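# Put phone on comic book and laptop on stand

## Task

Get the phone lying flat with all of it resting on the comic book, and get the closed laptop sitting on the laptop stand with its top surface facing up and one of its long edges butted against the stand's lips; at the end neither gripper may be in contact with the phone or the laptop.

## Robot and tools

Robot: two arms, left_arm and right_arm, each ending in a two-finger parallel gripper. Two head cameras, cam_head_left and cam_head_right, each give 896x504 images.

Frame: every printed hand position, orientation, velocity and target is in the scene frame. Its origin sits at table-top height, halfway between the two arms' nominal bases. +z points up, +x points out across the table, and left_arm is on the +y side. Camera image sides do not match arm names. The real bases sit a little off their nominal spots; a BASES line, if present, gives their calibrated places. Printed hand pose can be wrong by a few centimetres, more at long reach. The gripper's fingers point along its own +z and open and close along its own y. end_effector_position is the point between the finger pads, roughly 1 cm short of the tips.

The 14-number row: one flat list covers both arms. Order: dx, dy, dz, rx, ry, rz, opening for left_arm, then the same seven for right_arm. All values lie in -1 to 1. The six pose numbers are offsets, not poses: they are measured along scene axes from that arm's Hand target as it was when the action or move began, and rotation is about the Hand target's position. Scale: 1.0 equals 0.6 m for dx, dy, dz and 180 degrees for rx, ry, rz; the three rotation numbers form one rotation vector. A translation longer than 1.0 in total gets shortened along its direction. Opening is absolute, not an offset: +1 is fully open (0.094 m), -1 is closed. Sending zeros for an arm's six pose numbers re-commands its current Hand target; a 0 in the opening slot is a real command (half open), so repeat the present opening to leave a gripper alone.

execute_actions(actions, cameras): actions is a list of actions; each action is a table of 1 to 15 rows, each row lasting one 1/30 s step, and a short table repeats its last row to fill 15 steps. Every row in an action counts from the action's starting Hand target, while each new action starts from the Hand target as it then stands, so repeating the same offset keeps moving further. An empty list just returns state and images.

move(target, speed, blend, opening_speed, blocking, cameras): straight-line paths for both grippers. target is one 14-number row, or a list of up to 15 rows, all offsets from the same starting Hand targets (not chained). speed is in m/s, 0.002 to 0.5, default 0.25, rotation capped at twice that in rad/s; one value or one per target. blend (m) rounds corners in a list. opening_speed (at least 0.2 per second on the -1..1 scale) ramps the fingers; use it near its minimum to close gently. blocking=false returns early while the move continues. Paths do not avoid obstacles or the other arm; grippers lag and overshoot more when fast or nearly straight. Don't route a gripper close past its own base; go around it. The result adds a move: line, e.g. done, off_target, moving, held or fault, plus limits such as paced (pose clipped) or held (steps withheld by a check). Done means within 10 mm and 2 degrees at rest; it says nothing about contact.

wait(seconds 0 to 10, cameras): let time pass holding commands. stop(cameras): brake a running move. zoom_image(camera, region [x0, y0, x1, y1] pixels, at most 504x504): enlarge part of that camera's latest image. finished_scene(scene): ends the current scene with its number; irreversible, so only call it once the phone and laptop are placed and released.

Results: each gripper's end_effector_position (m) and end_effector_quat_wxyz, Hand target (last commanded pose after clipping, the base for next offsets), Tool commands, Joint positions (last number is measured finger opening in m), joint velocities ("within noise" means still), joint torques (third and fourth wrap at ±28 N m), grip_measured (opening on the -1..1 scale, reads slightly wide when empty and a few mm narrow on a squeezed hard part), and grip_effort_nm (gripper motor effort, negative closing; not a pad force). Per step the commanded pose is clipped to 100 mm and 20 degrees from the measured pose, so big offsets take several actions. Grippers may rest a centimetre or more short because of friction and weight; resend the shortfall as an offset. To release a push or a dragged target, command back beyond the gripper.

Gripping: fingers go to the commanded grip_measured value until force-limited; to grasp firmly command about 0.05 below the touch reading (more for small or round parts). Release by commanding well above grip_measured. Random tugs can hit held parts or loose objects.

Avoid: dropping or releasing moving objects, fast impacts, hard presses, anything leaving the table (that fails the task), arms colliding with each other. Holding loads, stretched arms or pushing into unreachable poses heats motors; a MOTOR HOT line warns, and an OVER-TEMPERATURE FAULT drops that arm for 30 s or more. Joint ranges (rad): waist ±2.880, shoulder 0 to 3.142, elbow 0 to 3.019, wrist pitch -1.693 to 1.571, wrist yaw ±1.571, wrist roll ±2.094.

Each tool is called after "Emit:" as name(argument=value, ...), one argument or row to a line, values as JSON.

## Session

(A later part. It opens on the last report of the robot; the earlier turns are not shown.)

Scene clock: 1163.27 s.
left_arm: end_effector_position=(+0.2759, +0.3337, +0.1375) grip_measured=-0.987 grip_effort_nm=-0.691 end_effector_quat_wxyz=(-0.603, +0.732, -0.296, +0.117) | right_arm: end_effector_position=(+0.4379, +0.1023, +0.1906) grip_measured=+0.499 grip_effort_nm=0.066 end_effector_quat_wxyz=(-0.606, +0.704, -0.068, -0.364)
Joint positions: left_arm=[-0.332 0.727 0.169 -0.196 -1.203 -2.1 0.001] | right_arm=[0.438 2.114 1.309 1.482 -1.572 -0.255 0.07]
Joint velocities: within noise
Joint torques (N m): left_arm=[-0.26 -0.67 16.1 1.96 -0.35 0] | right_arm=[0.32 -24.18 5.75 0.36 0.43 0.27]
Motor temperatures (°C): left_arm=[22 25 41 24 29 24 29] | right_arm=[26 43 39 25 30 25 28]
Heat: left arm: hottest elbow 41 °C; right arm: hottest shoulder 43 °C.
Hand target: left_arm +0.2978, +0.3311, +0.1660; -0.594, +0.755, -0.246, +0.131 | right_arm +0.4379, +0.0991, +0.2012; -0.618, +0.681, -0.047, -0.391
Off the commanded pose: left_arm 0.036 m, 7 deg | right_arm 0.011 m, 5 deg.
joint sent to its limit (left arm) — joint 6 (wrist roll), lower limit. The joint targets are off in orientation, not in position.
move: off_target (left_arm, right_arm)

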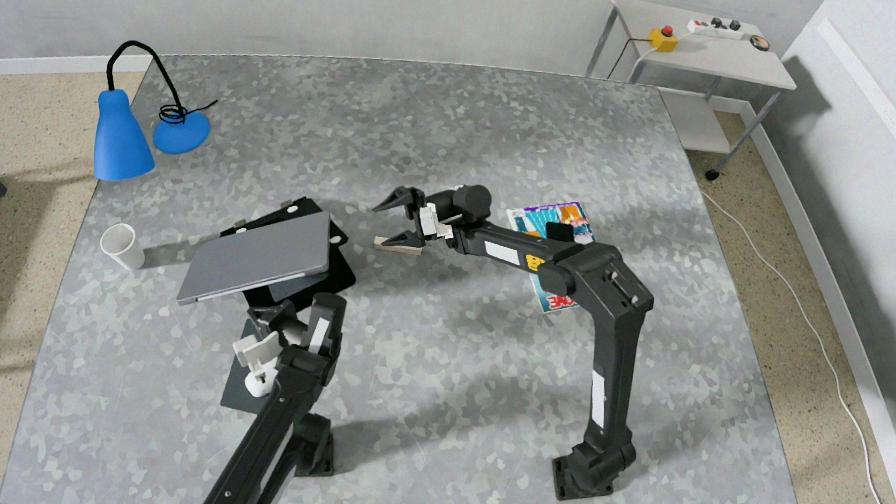

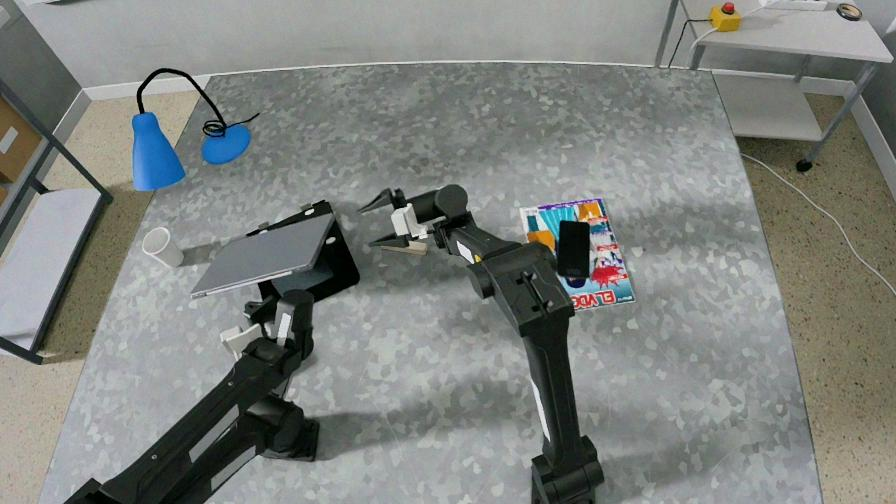

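Emit:
move(
  target=[
    [0.0,-0.05,0.05,0,0,0,-1,0,0,0,0,0,0,0.5],
    [0.04,-0.04,0.05,0,0,0,-1,0,0,0,0,0,0,0.5],
  ],
  speed=0.08,
)

Emit:
zoom_image(
  camera="cam_head_left",
  region=[140, 180, 440, 400],
)

Emit:
zoom_image(
  camera="cam_head_right",
  region=[140, 180, 440, 400],
)

Scene clock: 1167.17 s.
left_arm: end_effector_position=(+0.3010, +0.3110, +0.1675) grip_measured=-0.987 grip_effort_nm=-0.691 end_effector_quat_wxyz=(-0.614, +0.716, -0.306, +0.130) | right_arm: end_effector_position=(+0.4379, +0.1023, +0.1906) grip_measured=+0.499 grip_effort_nm=0.066 end_effector_quat_wxyz=(-0.606, +0.704, -0.068, -0.364)
Joint positions: left_arm=[-0.406 0.788 0.26 -0.222 -1.255 -2.1 0.001] | right_arm=[0.438 2.114 1.309 1.482 -1.572 -0.255 0.07]
Joint velocities: within noise
Joint torques (N m): left_arm=[-0.15 -2.55 16.29 1.83 -0.32 -0.06] | right_arm=[0.21 -24.23 5.75 0.39 0.42 0.27]
Motor temperatures (°C): left_arm=[22 25 42 24 29 24 29] | right_arm=[26 43 38 25 30 24 28]
Heat: left arm: hottest elbow 42 °C; right arm: hottest shoulder 43 °C.
Hand target: left_arm +0.3218, +0.3072, +0.1962; -0.594, +0.755, -0.245, +0.131 | right_arm +0.4379, +0.0991, +0.2012; -0.618, +0.681, -0.047, -0.391
Off the commanded pose: left_arm 0.036 m, 9 deg | right_arm 0.011 m, 5 deg.
joint sent to its limit (left arm) — joint 6 (wrist roll), lower limit. The joint targets are off in orientation, not in position.
move: off_target (left_arm, right_arm)

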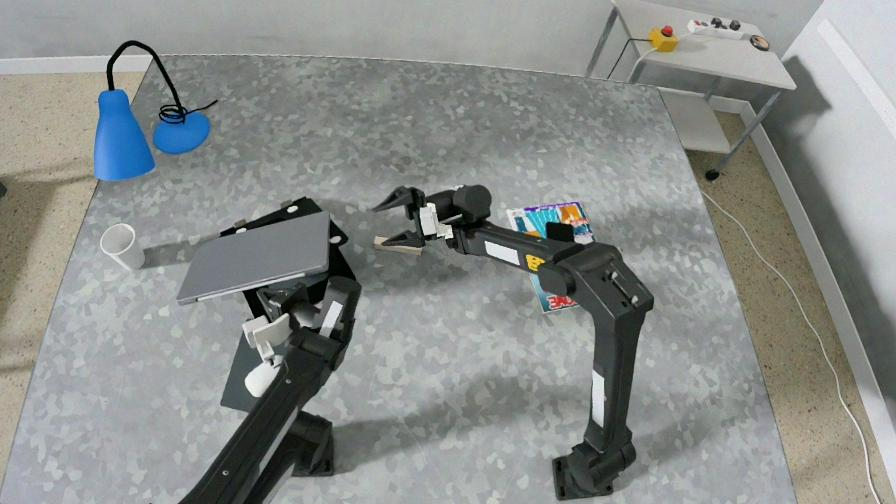

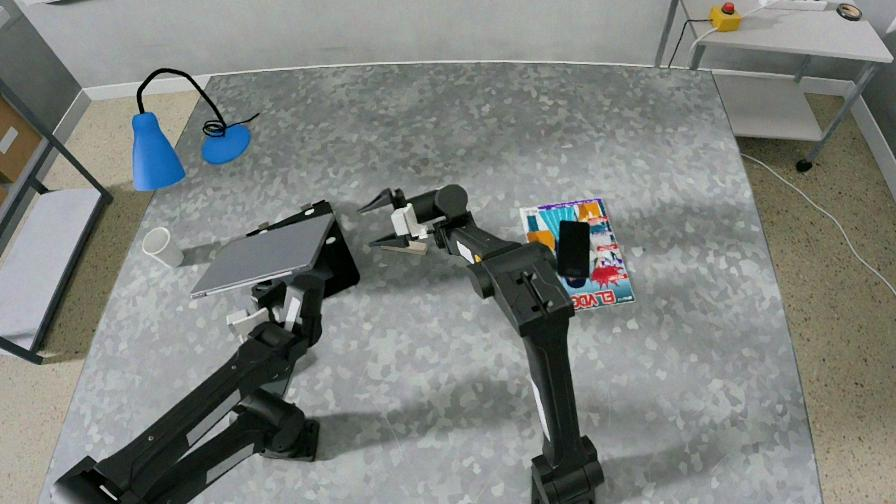

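Scaled by 1.680.

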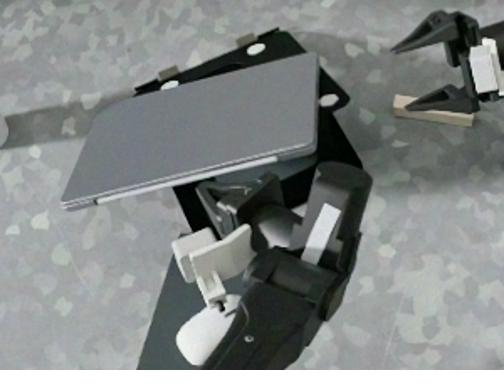

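Scaled by 1.680.

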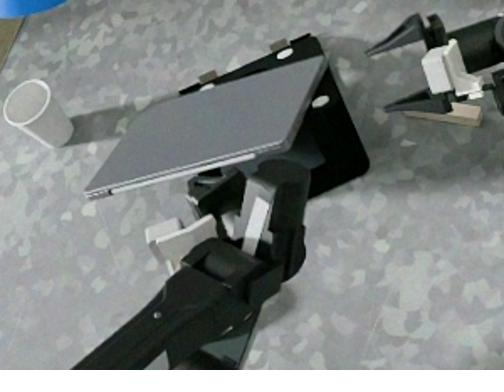

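Emit:
move(
  target=[
    [-0.06,-0.01,0.03,0,0,0,-1,0,0,0,0,0,0,0.5],
    [0.0,0.0,0.045,0,0,0,-1,0,0,0,0,0,0,0.5],
    [0.04,0.01,0.035,0,0,0,-1,0,0,0,0,0,0,0.5],
  ],
  speed=0.07,
)

Emit:
zoom_image(
  camera="cam_head_left",
  region=[140, 180, 440, 400],
)

Emit:
zoom_image(
  camera="cam_head_right",
  region=[140, 180, 440, 400],
)

Scene clock: 1172.93 s.
left_arm: end_effector_position=(+0.3245, +0.3153, +0.1878) grip_measured=-0.987 grip_effort_nm=-0.691 end_effector_quat_wxyz=(-0.606, +0.728, -0.297, +0.119) | right_arm: end_effector_position=(+0.4379, +0.1023, +0.1906) grip_measured=+0.499 grip_effort_nm=0.061 end_effector_quat_wxyz=(-0.606, +0.704, -0.068, -0.364)
Joint positions: left_arm=[-0.347 0.848 0.357 -0.262 -1.218 -2.1 0.001] | right_arm=[0.438 2.114 1.309 1.482 -1.572 -0.255 0.07]
Joint velocities: within noise
Joint torques (N m): left_arm=[-0.62 -2.61 16.68 1.77 -0.29 0.02] | right_arm=[0.26 -24.23 5.76 0.36 0.42 0.27]
Motor temperatures (°C): left_arm=[22 25 42 24 29 24 29] | right_arm=[26 43 38 25 30 24 28]
Heat: left arm: hottest elbow 42 °C; right arm: hottest shoulder 43 °C.
Hand target: left_arm +0.3459, +0.3131, +0.2171; -0.594, +0.755, -0.246, +0.131 | right_arm +0.4379, +0.0991, +0.2012; -0.618, +0.681, -0.047, -0.391
Off the commanded pose: left_arm 0.036 m, 7 deg | right_arm 0.011 m, 5 deg.
joint sent to its limit (left arm) — joint 6 (wrist roll), lower limit. The joint targets are off in orientation, not in position.
move: off_target (left_arm, right_arm)

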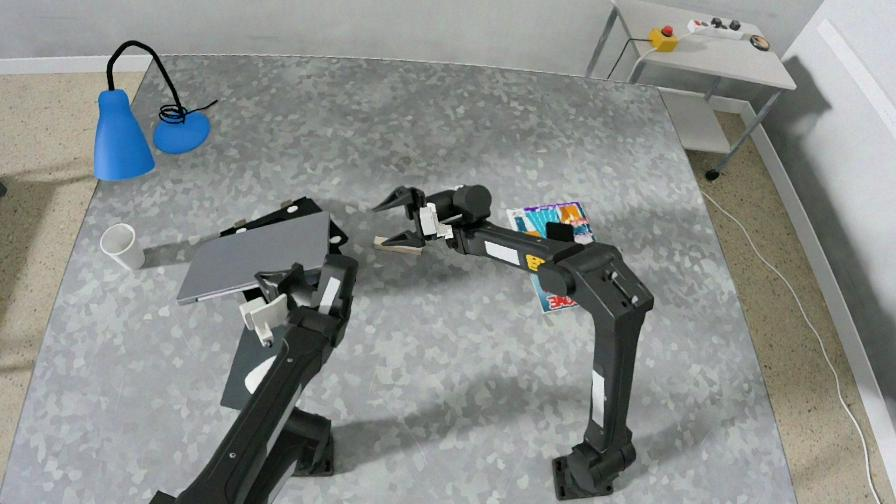

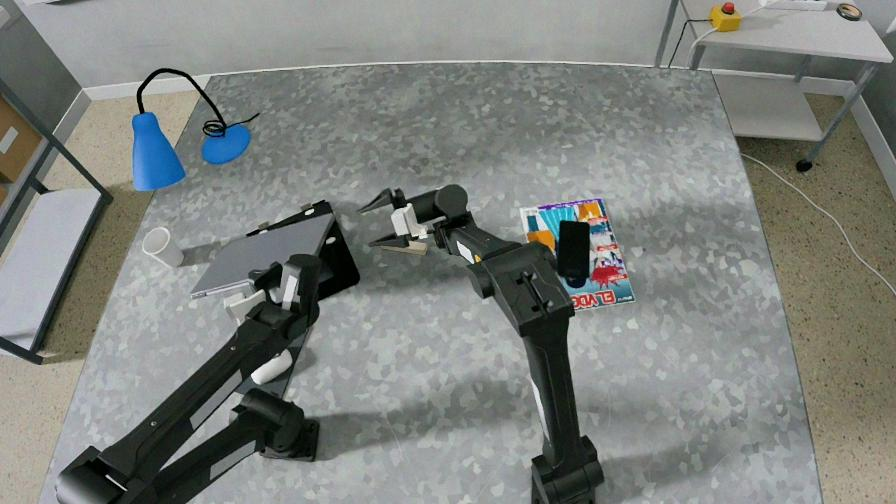

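Scaled by 1.680.

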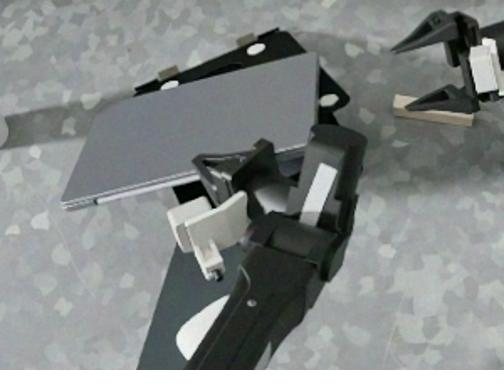

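Scaled by 1.680.

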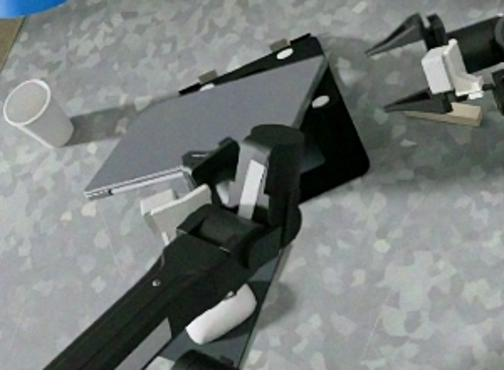

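Emit:
move(
  target=[
    [-0.09,-0.01,0.0,0,0,0,-1,0,0,0,0,0,0,0.5],
    [-0.09,0.0,-0.02,0,0,0,-1,0,0,0,0,0,0,0.5],
    [0.015,0.01,-0.02,0,0,0,-1,0,0,0,0,0,0,0.5],
  ],
  speed=0.07,
)

Emit:
zoom_image(
  camera="cam_head_left",
  region=[140, 180, 440, 400],
)

Emit:
zoom_image(
  camera="cam_head_right",
  region=[140, 180, 440, 400],
)

Scene clock: 1179.53 s.
left_arm: end_effector_position=(+0.3327, +0.3207, +0.1772) grip_measured=-0.987 grip_effort_nm=-0.686 end_effector_quat_wxyz=(-0.601, +0.735, -0.291, +0.114) | right_arm: end_effector_position=(+0.4379, +0.1023, +0.1906) grip_measured=+0.499 grip_effort_nm=0.071 end_effector_quat_wxyz=(-0.606, +0.704, -0.068, -0.365)
Joint positions: left_arm=[-0.313 0.909 0.358 -0.202 -1.196 -2.1 0.001] | right_arm=[0.438 2.114 1.309 1.482 -1.572 -0.255 0.07]
Joint velocities: within noise
Joint torques (N m): left_arm=[-0.09 -2.37 16.28 1.98 -0.41 0.07] | right_arm=[0.26 -24.23 5.76 0.38 0.43 0.27]
Motor temperatures (°C): left_arm=[22 25 42 24 29 24 29] | right_arm=[26 44 38 25 30 24 28]
Heat: left arm: hottest elbow 42 °C; right arm: hottest shoulder 44 °C.
Hand target: left_arm +0.3549, +0.3191, +0.2052; -0.594, +0.755, -0.246, +0.131 | right_arm +0.4379, +0.0991, +0.2012; -0.618, +0.681, -0.047, -0.391
Off the commanded pose: left_arm 0.036 m, 6 deg | right_arm 0.011 m, 5 deg.
joint sent to its limit (left arm) — joint 6 (wrist roll), lower limit. The joint targets are off in orientation, not in position.
move: off_target (left_arm, right_arm)

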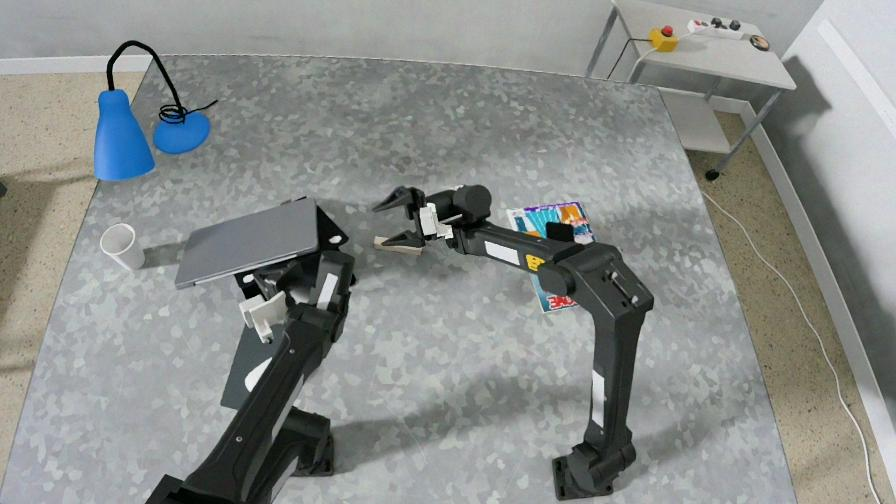

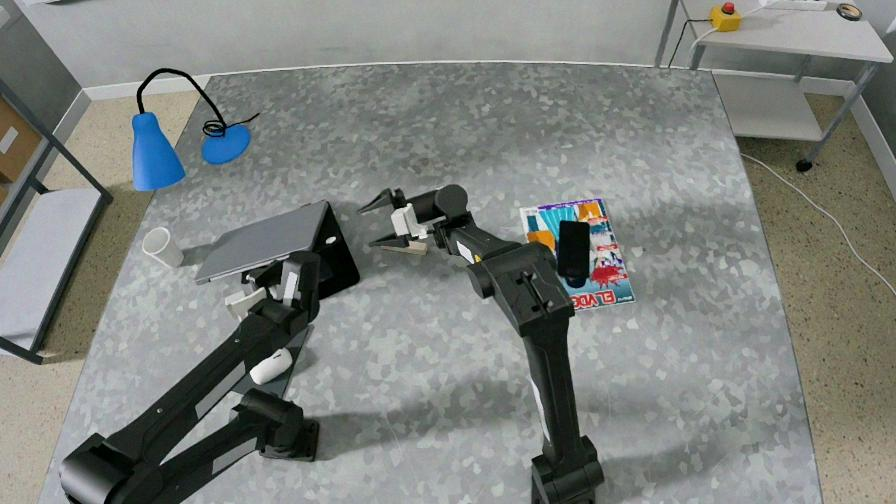

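Scaled by 1.680.

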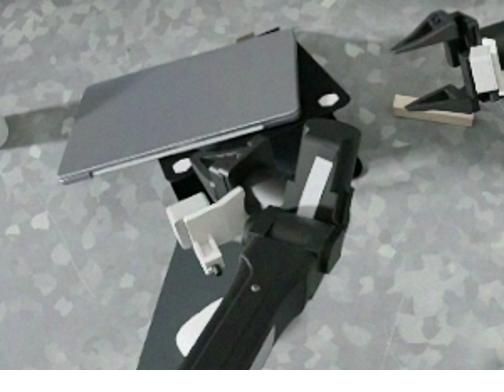

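Scaled by 1.680.

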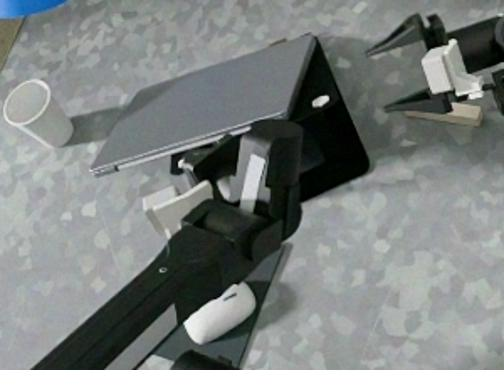

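Emit:
move(
  target=[
    [-0.12,-0.06,0.0,0,0,0,-1,0,0,0,0,0,0,0.5],
  ],
  speed=0.1,
)

Emit:
zoom_image(
  camera="cam_head_left",
  region=[160, 180, 370, 330],
)

Emit:
zoom_image(
  camera="cam_head_right",
  region=[170, 180, 380, 330],
)

Scene clock: 1184.57 s.
left_arm: end_effector_position=(+0.2860, +0.2862, +0.2078) grip_measured=-0.987 grip_effort_nm=-0.686 end_effector_quat_wxyz=(+0.646, -0.684, +0.283, -0.186) | right_arm: end_effector_position=(+0.4379, +0.1023, +0.1906) grip_measured=+0.499 grip_effort_nm=0.066 end_effector_quat_wxyz=(-0.606, +0.704, -0.068, -0.365)
Joint positions: left_arm=[-0.572 0.65 0.262 -0.259 -1.41 -2.1 0.001] | right_arm=[0.438 2.114 1.309 1.482 -1.572 -0.255 0.07]
Joint velocities: within noise
Joint torques (N m): left_arm=[-2.84 -1.73 9.65 0.99 -0.55 0.03] | right_arm=[0.26 -24.18 5.76 0.39 0.42 0.27]
Motor temperatures (°C): left_arm=[22 25 42 24 29 24 29] | right_arm=[26 44 37 25 30 24 28]
Heat: left arm: hottest elbow 42 °C; right arm: hottest shoulder 44 °C.
Hand target: left_arm +0.2829, +0.2831, +0.2052; +0.594, -0.755, +0.246, -0.131 | right_arm +0.4379, +0.0991, +0.2011; -0.618, +0.681, -0.047, -0.391
Off the commanded pose: left_arm 0.005 m, 13 deg | right_arm 0.011 m, 5 deg.
joint sent to its limit (left arm) — joint 6 (wrist roll), lower limit. The joint targets are off in orientation, not in position.
move: off_target (left_arm, right_arm)

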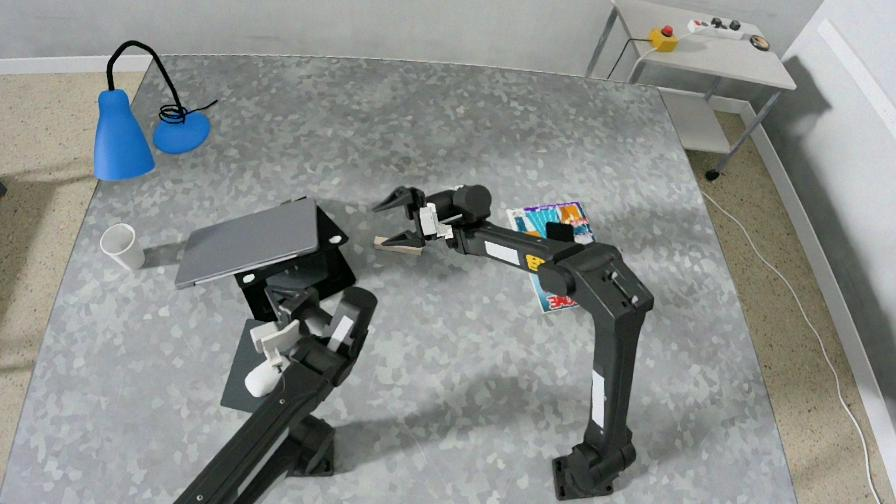

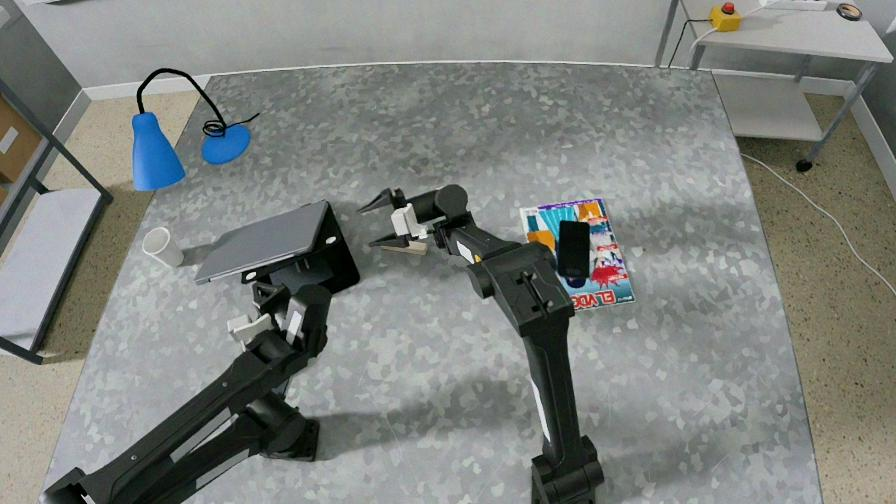

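Scaled by 2.400.

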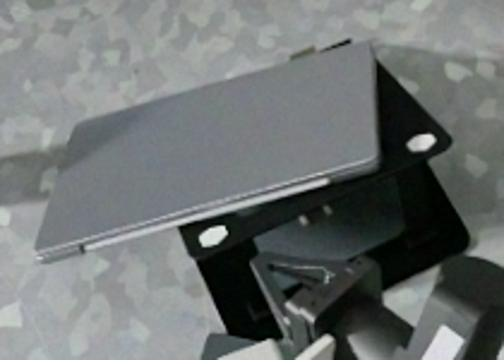

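Scaled by 2.400.

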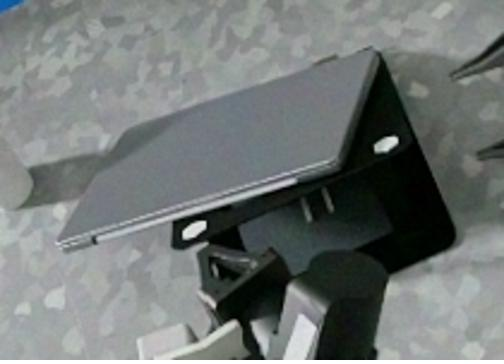

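Emit:
zoom_image(
  camera="cam_head_left",
  region=[180, 185, 260, 245],
)

Emit:
zoom_image(
  camera="cam_head_right",
  region=[210, 190, 340, 270],
)

Emit:
zoom_image(
  camera="cam_head_left",
  region=[260, 180, 350, 250],
)

Scaled by 6.300.

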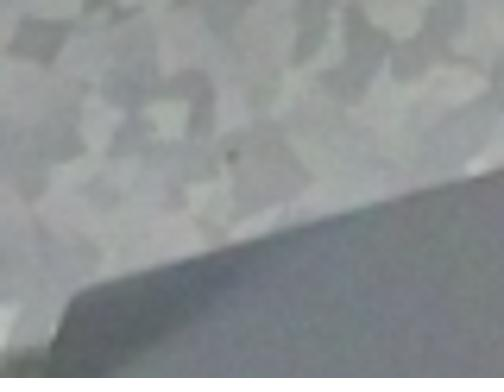

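Scaled by 3.877.

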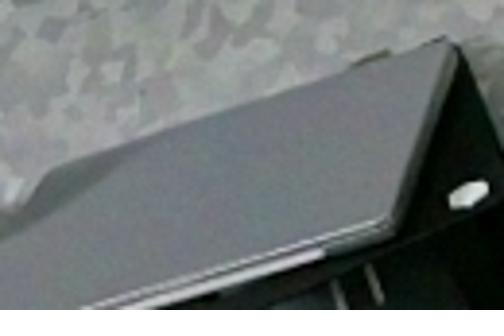

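Scaled by 5.600.

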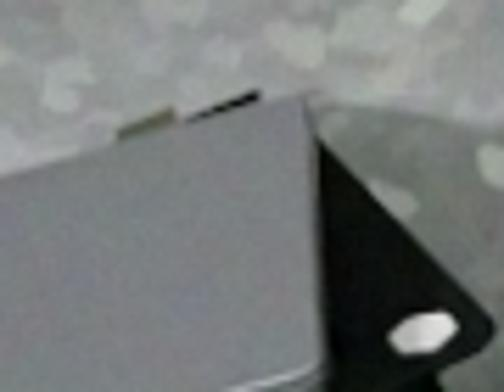

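Emit:
move(
  target=[
    [-0.04,0.06,-0.03,0,0,0,0.9,0,0,0,0,0,0,0.5],
  ],
  speed=0.12,
)

Emit:
zoom_image(
  camera="cam_head_left",
  region=[160, 180, 370, 380],
)

Emit:
zoom_image(
  camera="cam_head_right",
  region=[170, 180, 380, 380],
)

Scene clock: 1202.87 s.
left_arm: end_effector_position=(+0.2627, +0.3159, +0.1899) grip_measured=+0.898 grip_effort_nm=0.129 end_effector_quat_wxyz=(-0.625, +0.706, -0.285, +0.173) | right_arm: end_effector_position=(+0.4379, +0.1023, +0.1906) grip_measured=+0.499 grip_effort_nm=0.066 end_effector_quat_wxyz=(-0.606, +0.704, -0.068, -0.365)
Joint positions: left_arm=[-0.472 0.475 0.206 -0.391 -1.308 -2.1 0.089] | right_arm=[0.438 2.114 1.309 1.482 -1.572 -0.255 0.07]
Joint velocities: within noise
Joint torques (N m): left_arm=[0.09 -0.56 10.4 0.9 -0.35 -0.03] | right_arm=[0.32 -24.12 5.74 0.39 0.43 0.27]
Motor temperatures (°C): left_arm=[22 25 40 24 29 24 29] | right_arm=[26 45 37 25 29 24 28]
Heat: left arm: hottest elbow 40 °C; right arm: hottest shoulder 45 °C.
Hand target: left_arm +0.2589, +0.3191, +0.1871; -0.594, +0.755, -0.246, +0.131 | right_arm +0.4379, +0.0991, +0.2012; -0.618, +0.681, -0.047, -0.391
Off the commanded pose: left_arm 0.006 m, 9 deg | right_arm 0.011 m, 5 deg.
joint sent to its limit (left arm) — joint 6 (wrist roll), lower limit. The joint targets are off in orientation, not in position.
move: off_target (left_arm, right_arm)

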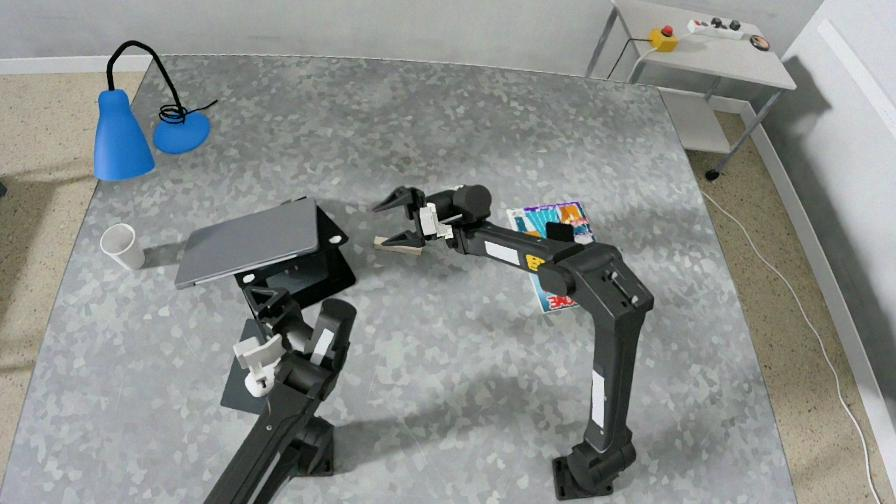

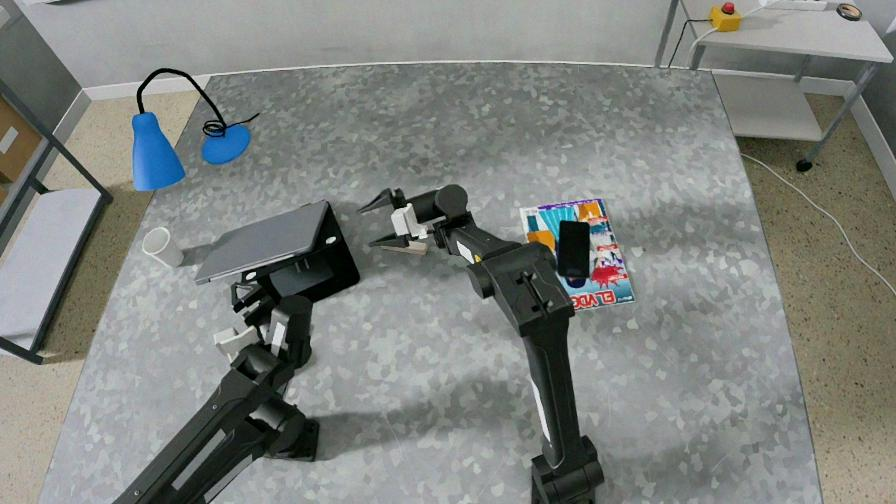

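Scaled by 2.400.

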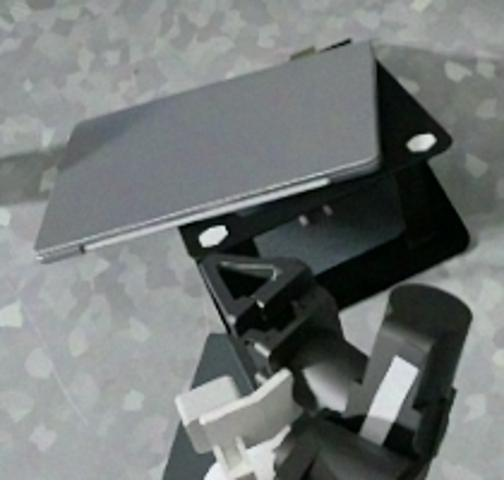

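Scaled by 2.400.

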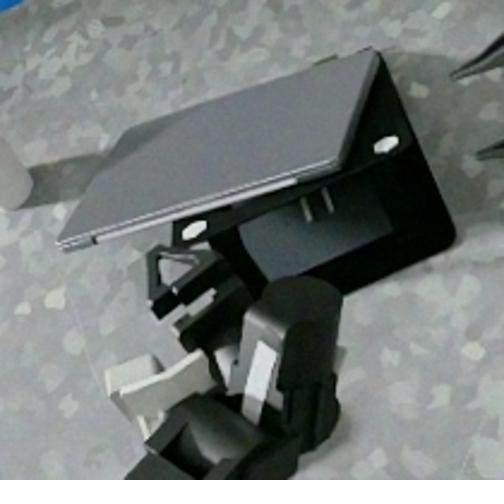

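Emit:
move(
  target=[
    [0.0,0.1,-0.01,0,0,0,0.95,0,0,0,0,0,0,0.5],
    [0.09,0.15,0.0,0,0,0,0.95,0,0,0,0,0,0,0.5],
  ],
  speed=0.1,
)

Emit:
zoom_image(
  camera="cam_head_left",
  region=[160, 180, 370, 380],
)

Emit:
zoom_image(
  camera="cam_head_right",
  region=[170, 180, 380, 380],
)

Scene clock: 1209.00 s.
left_arm: end_effector_position=(+0.2931, +0.4014, +0.1556) grip_measured=+0.948 grip_effort_nm=0.129 end_effector_quat_wxyz=(-0.581, +0.761, -0.268, +0.110) | right_arm: end_effector_position=(+0.4379, +0.1023, +0.1906) grip_measured=+0.499 grip_effort_nm=0.066 end_effector_quat_wxyz=(-0.605, +0.704, -0.069, -0.365)
Joint positions: left_arm=[0.067 0.73 0.206 0.028 -0.886 -1.816 0.092] | right_arm=[0.438 2.114 1.309 1.482 -1.572 -0.254 0.07]
Joint velocities: within noise
Joint torques (N m): left_arm=[-0.09 -2.37 16.28 2.28 -0.19 0.17] | right_arm=[0.15 -24.23 5.74 0.38 0.42 0.27]
Motor temperatures (°C): left_arm=[22 25 40 24 28 24 28] | right_arm=[26 45 37 25 29 24 28]
Heat: left arm: hottest elbow 40 °C; right arm: hottest shoulder 45 °C.
Hand target: left_arm +0.3128, +0.4091, +0.1871; -0.594, +0.755, -0.246, +0.131 | right_arm +0.4379, +0.0991, +0.2012; -0.618, +0.681, -0.047, -0.391
Off the commanded pose: left_arm 0.038 m, 4 deg | right_arm 0.011 m, 5 deg.
move: off_target (left_arm, right_arm)

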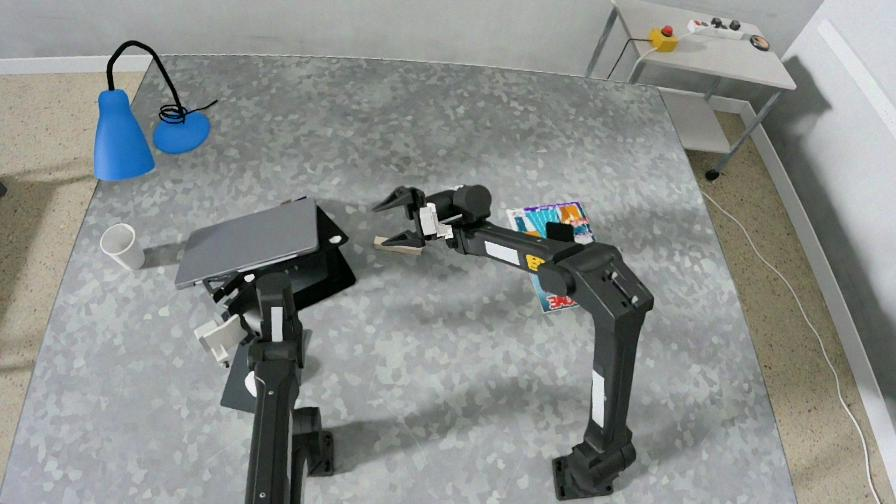

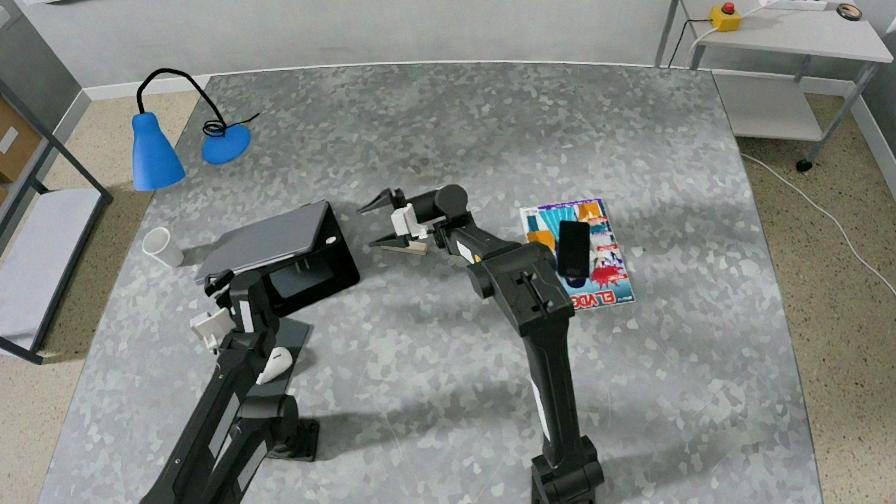

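Scaled by 2.400.

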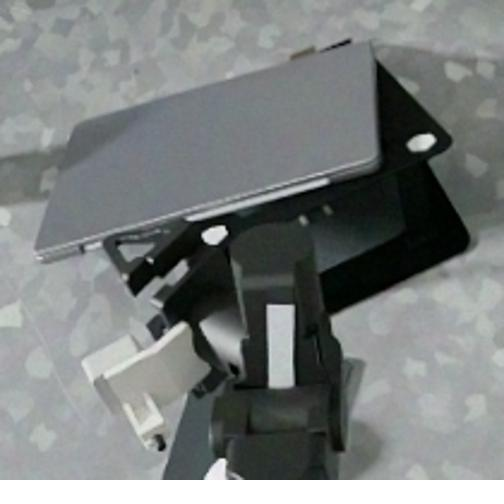

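Scaled by 2.400.

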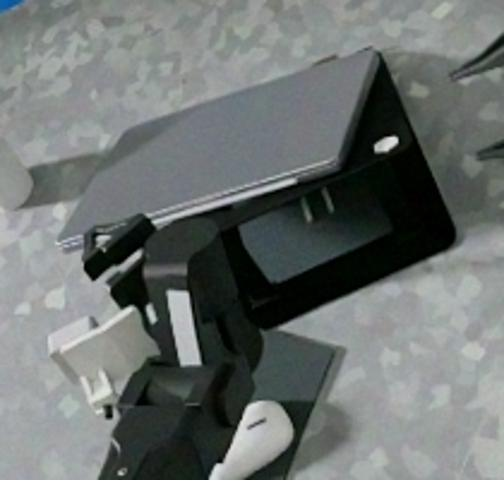

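Emit:
move(
  target=[
    [-0.03,-0.02,0.04,0,0,0,0.95,0,0,0,0,0,0,0.5],
    [0.05,0.05,0.045,0,0,0,0.95,0,0,0,0,0,0,0.5],
  ],
  speed=0.1,
)

Emit:
zoom_image(
  camera="cam_head_left",
  region=[160, 180, 370, 380],
)

Emit:
zoom_image(
  camera="cam_head_right",
  region=[170, 180, 380, 380],
)

Scene clock: 1213.20 s.
left_arm: end_effector_position=(+0.3210, +0.4281, +0.1773) grip_measured=+0.948 grip_effort_nm=0.129 end_effector_quat_wxyz=(-0.576, +0.764, -0.270, +0.108) | right_arm: end_effector_position=(+0.4379, +0.1023, +0.1906) grip_measured=+0.499 grip_effort_nm=0.066 end_effector_quat_wxyz=(-0.605, +0.704, -0.069, -0.365)
Joint positions: left_arm=[0.182 0.83 0.303 0.071 -0.781 -1.75 0.092] | right_arm=[0.438 2.114 1.309 1.482 -1.572 -0.254 0.07]
Joint velocities: within noise
Joint torques (N m): left_arm=[-0.85 -2.9 17.31 2.28 -0.12 0.1] | right_arm=[0.26 -24.23 5.76 0.36 0.43 0.27]
Motor temperatures (°C): left_arm=[22 25 41 24 28 24 28] | right_arm=[26 45 37 25 29 24 28]
Heat: left arm: hottest elbow 41 °C; right arm: hottest shoulder 45 °C.
Hand target: left_arm +0.3428, +0.4391, +0.2141; -0.594, +0.755, -0.246, +0.131 | right_arm +0.4379, +0.0991, +0.2012; -0.618, +0.681, -0.047, -0.391
Off the commanded pose: left_arm 0.044 m, 4 deg | right_arm 0.011 m, 5 deg.
move: off_target (left_arm, right_arm)

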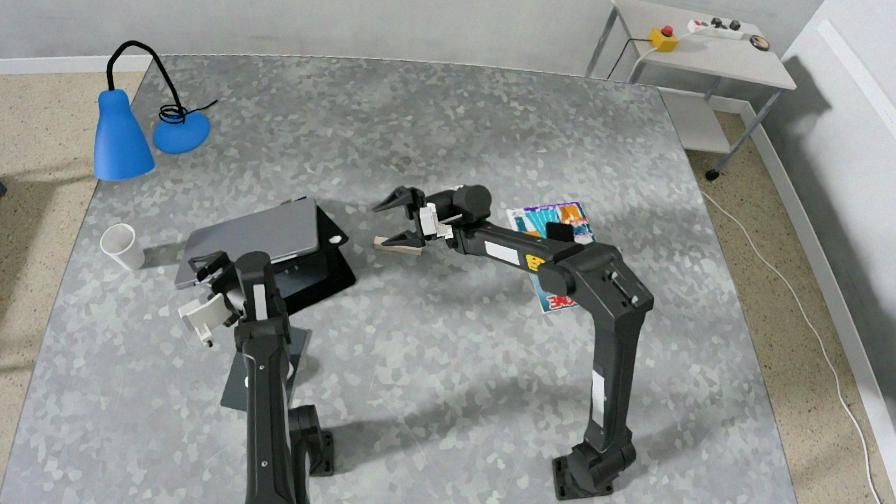

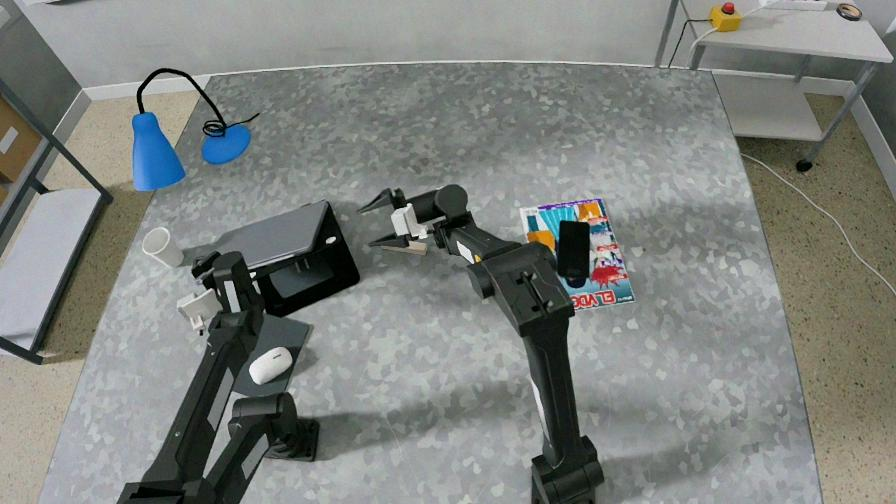

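Scaled by 2.400.

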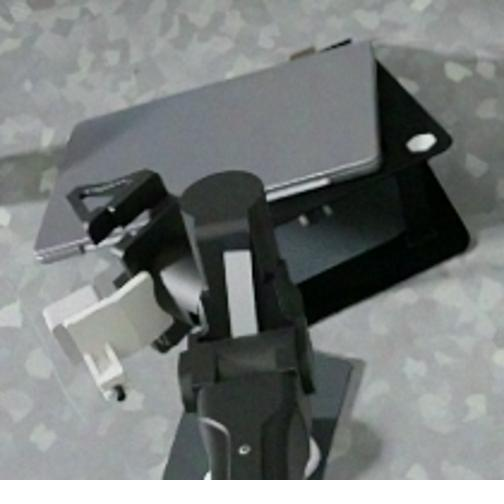

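Scaled by 2.400.

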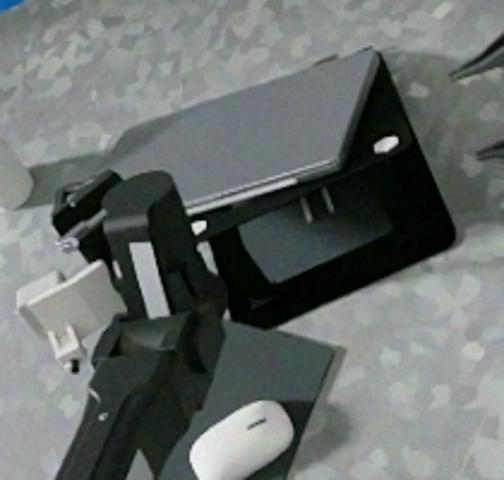

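Emit:
move(
  target=[
    [0.0,0.0,-0.025,0,0,0,-0.8,0,0,0,0,0,0,0.5],
  ],
  opening_speed=0.6,
  speed=0.05,
)

Emit:
zoom_image(
  camera="cam_head_left",
  region=[160, 180, 370, 380],
)

Scene clock: 1218.50 s.
left_arm: end_effector_position=(+0.3291, +0.4306, +0.1758) grip_measured=-0.797 grip_effort_nm=-0.085 end_effector_quat_wxyz=(-0.581, +0.761, -0.263, +0.117) | right_arm: end_effector_position=(+0.4379, +0.1023, +0.1906) grip_measured=+0.499 grip_effort_nm=0.066 end_effector_quat_wxyz=(-0.605, +0.704, -0.069, -0.365)
Joint positions: left_arm=[0.185 0.878 0.303 0.145 -0.778 -1.748 0.01] | right_arm=[0.438 2.114 1.309 1.482 -1.572 -0.254 0.07]
Joint velocities: within noise
Joint torques (N m): left_arm=[-0.03 -3.37 14.49 2.25 -0.13 0.14] | right_arm=[0.21 -24.18 5.76 0.36 0.42 0.27]
Motor temperatures (°C): left_arm=[22 25 42 24 28 24 28] | right_arm=[26 46 37 25 29 24 27]
Heat: left arm: hottest elbow 42 °C; right arm: hottest shoulder 46 °C.
Hand target: left_arm +0.3428, +0.4391, +0.1992; -0.594, +0.755, -0.245, +0.131 | right_arm +0.4379, +0.0991, +0.2012; -0.618, +0.681, -0.047, -0.391
Off the commanded pose: left_arm 0.028 m, 3 deg | right_arm 0.011 m, 5 deg.
move: off_target (left_arm, right_arm)

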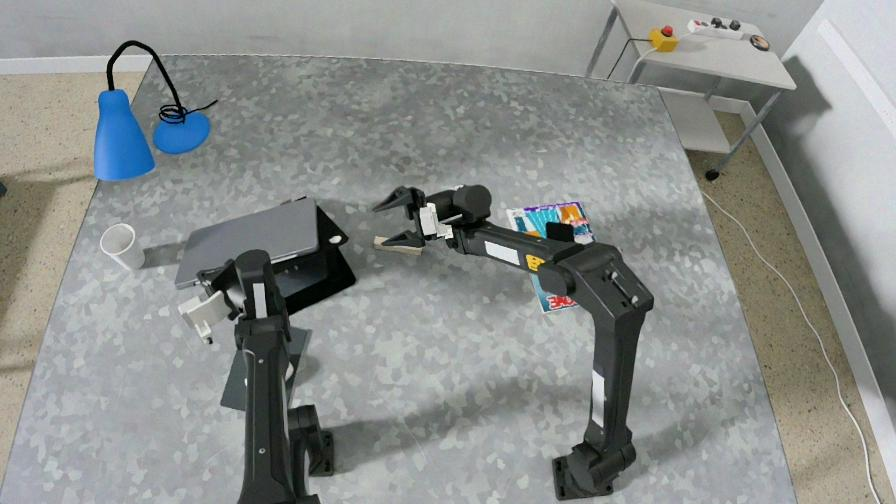

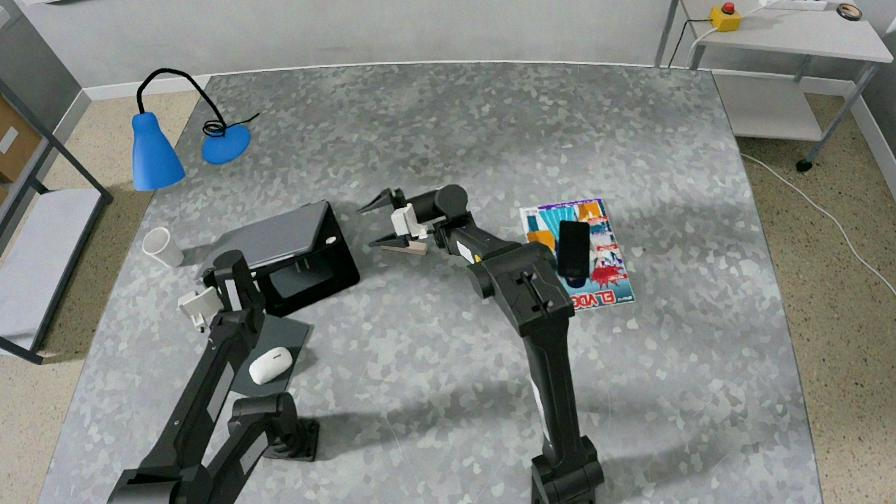

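Scaled by 2.400.

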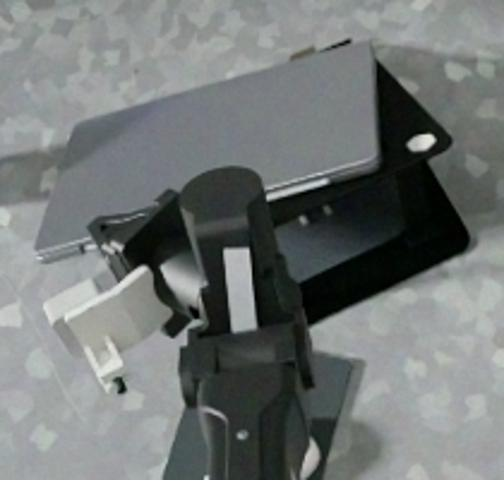

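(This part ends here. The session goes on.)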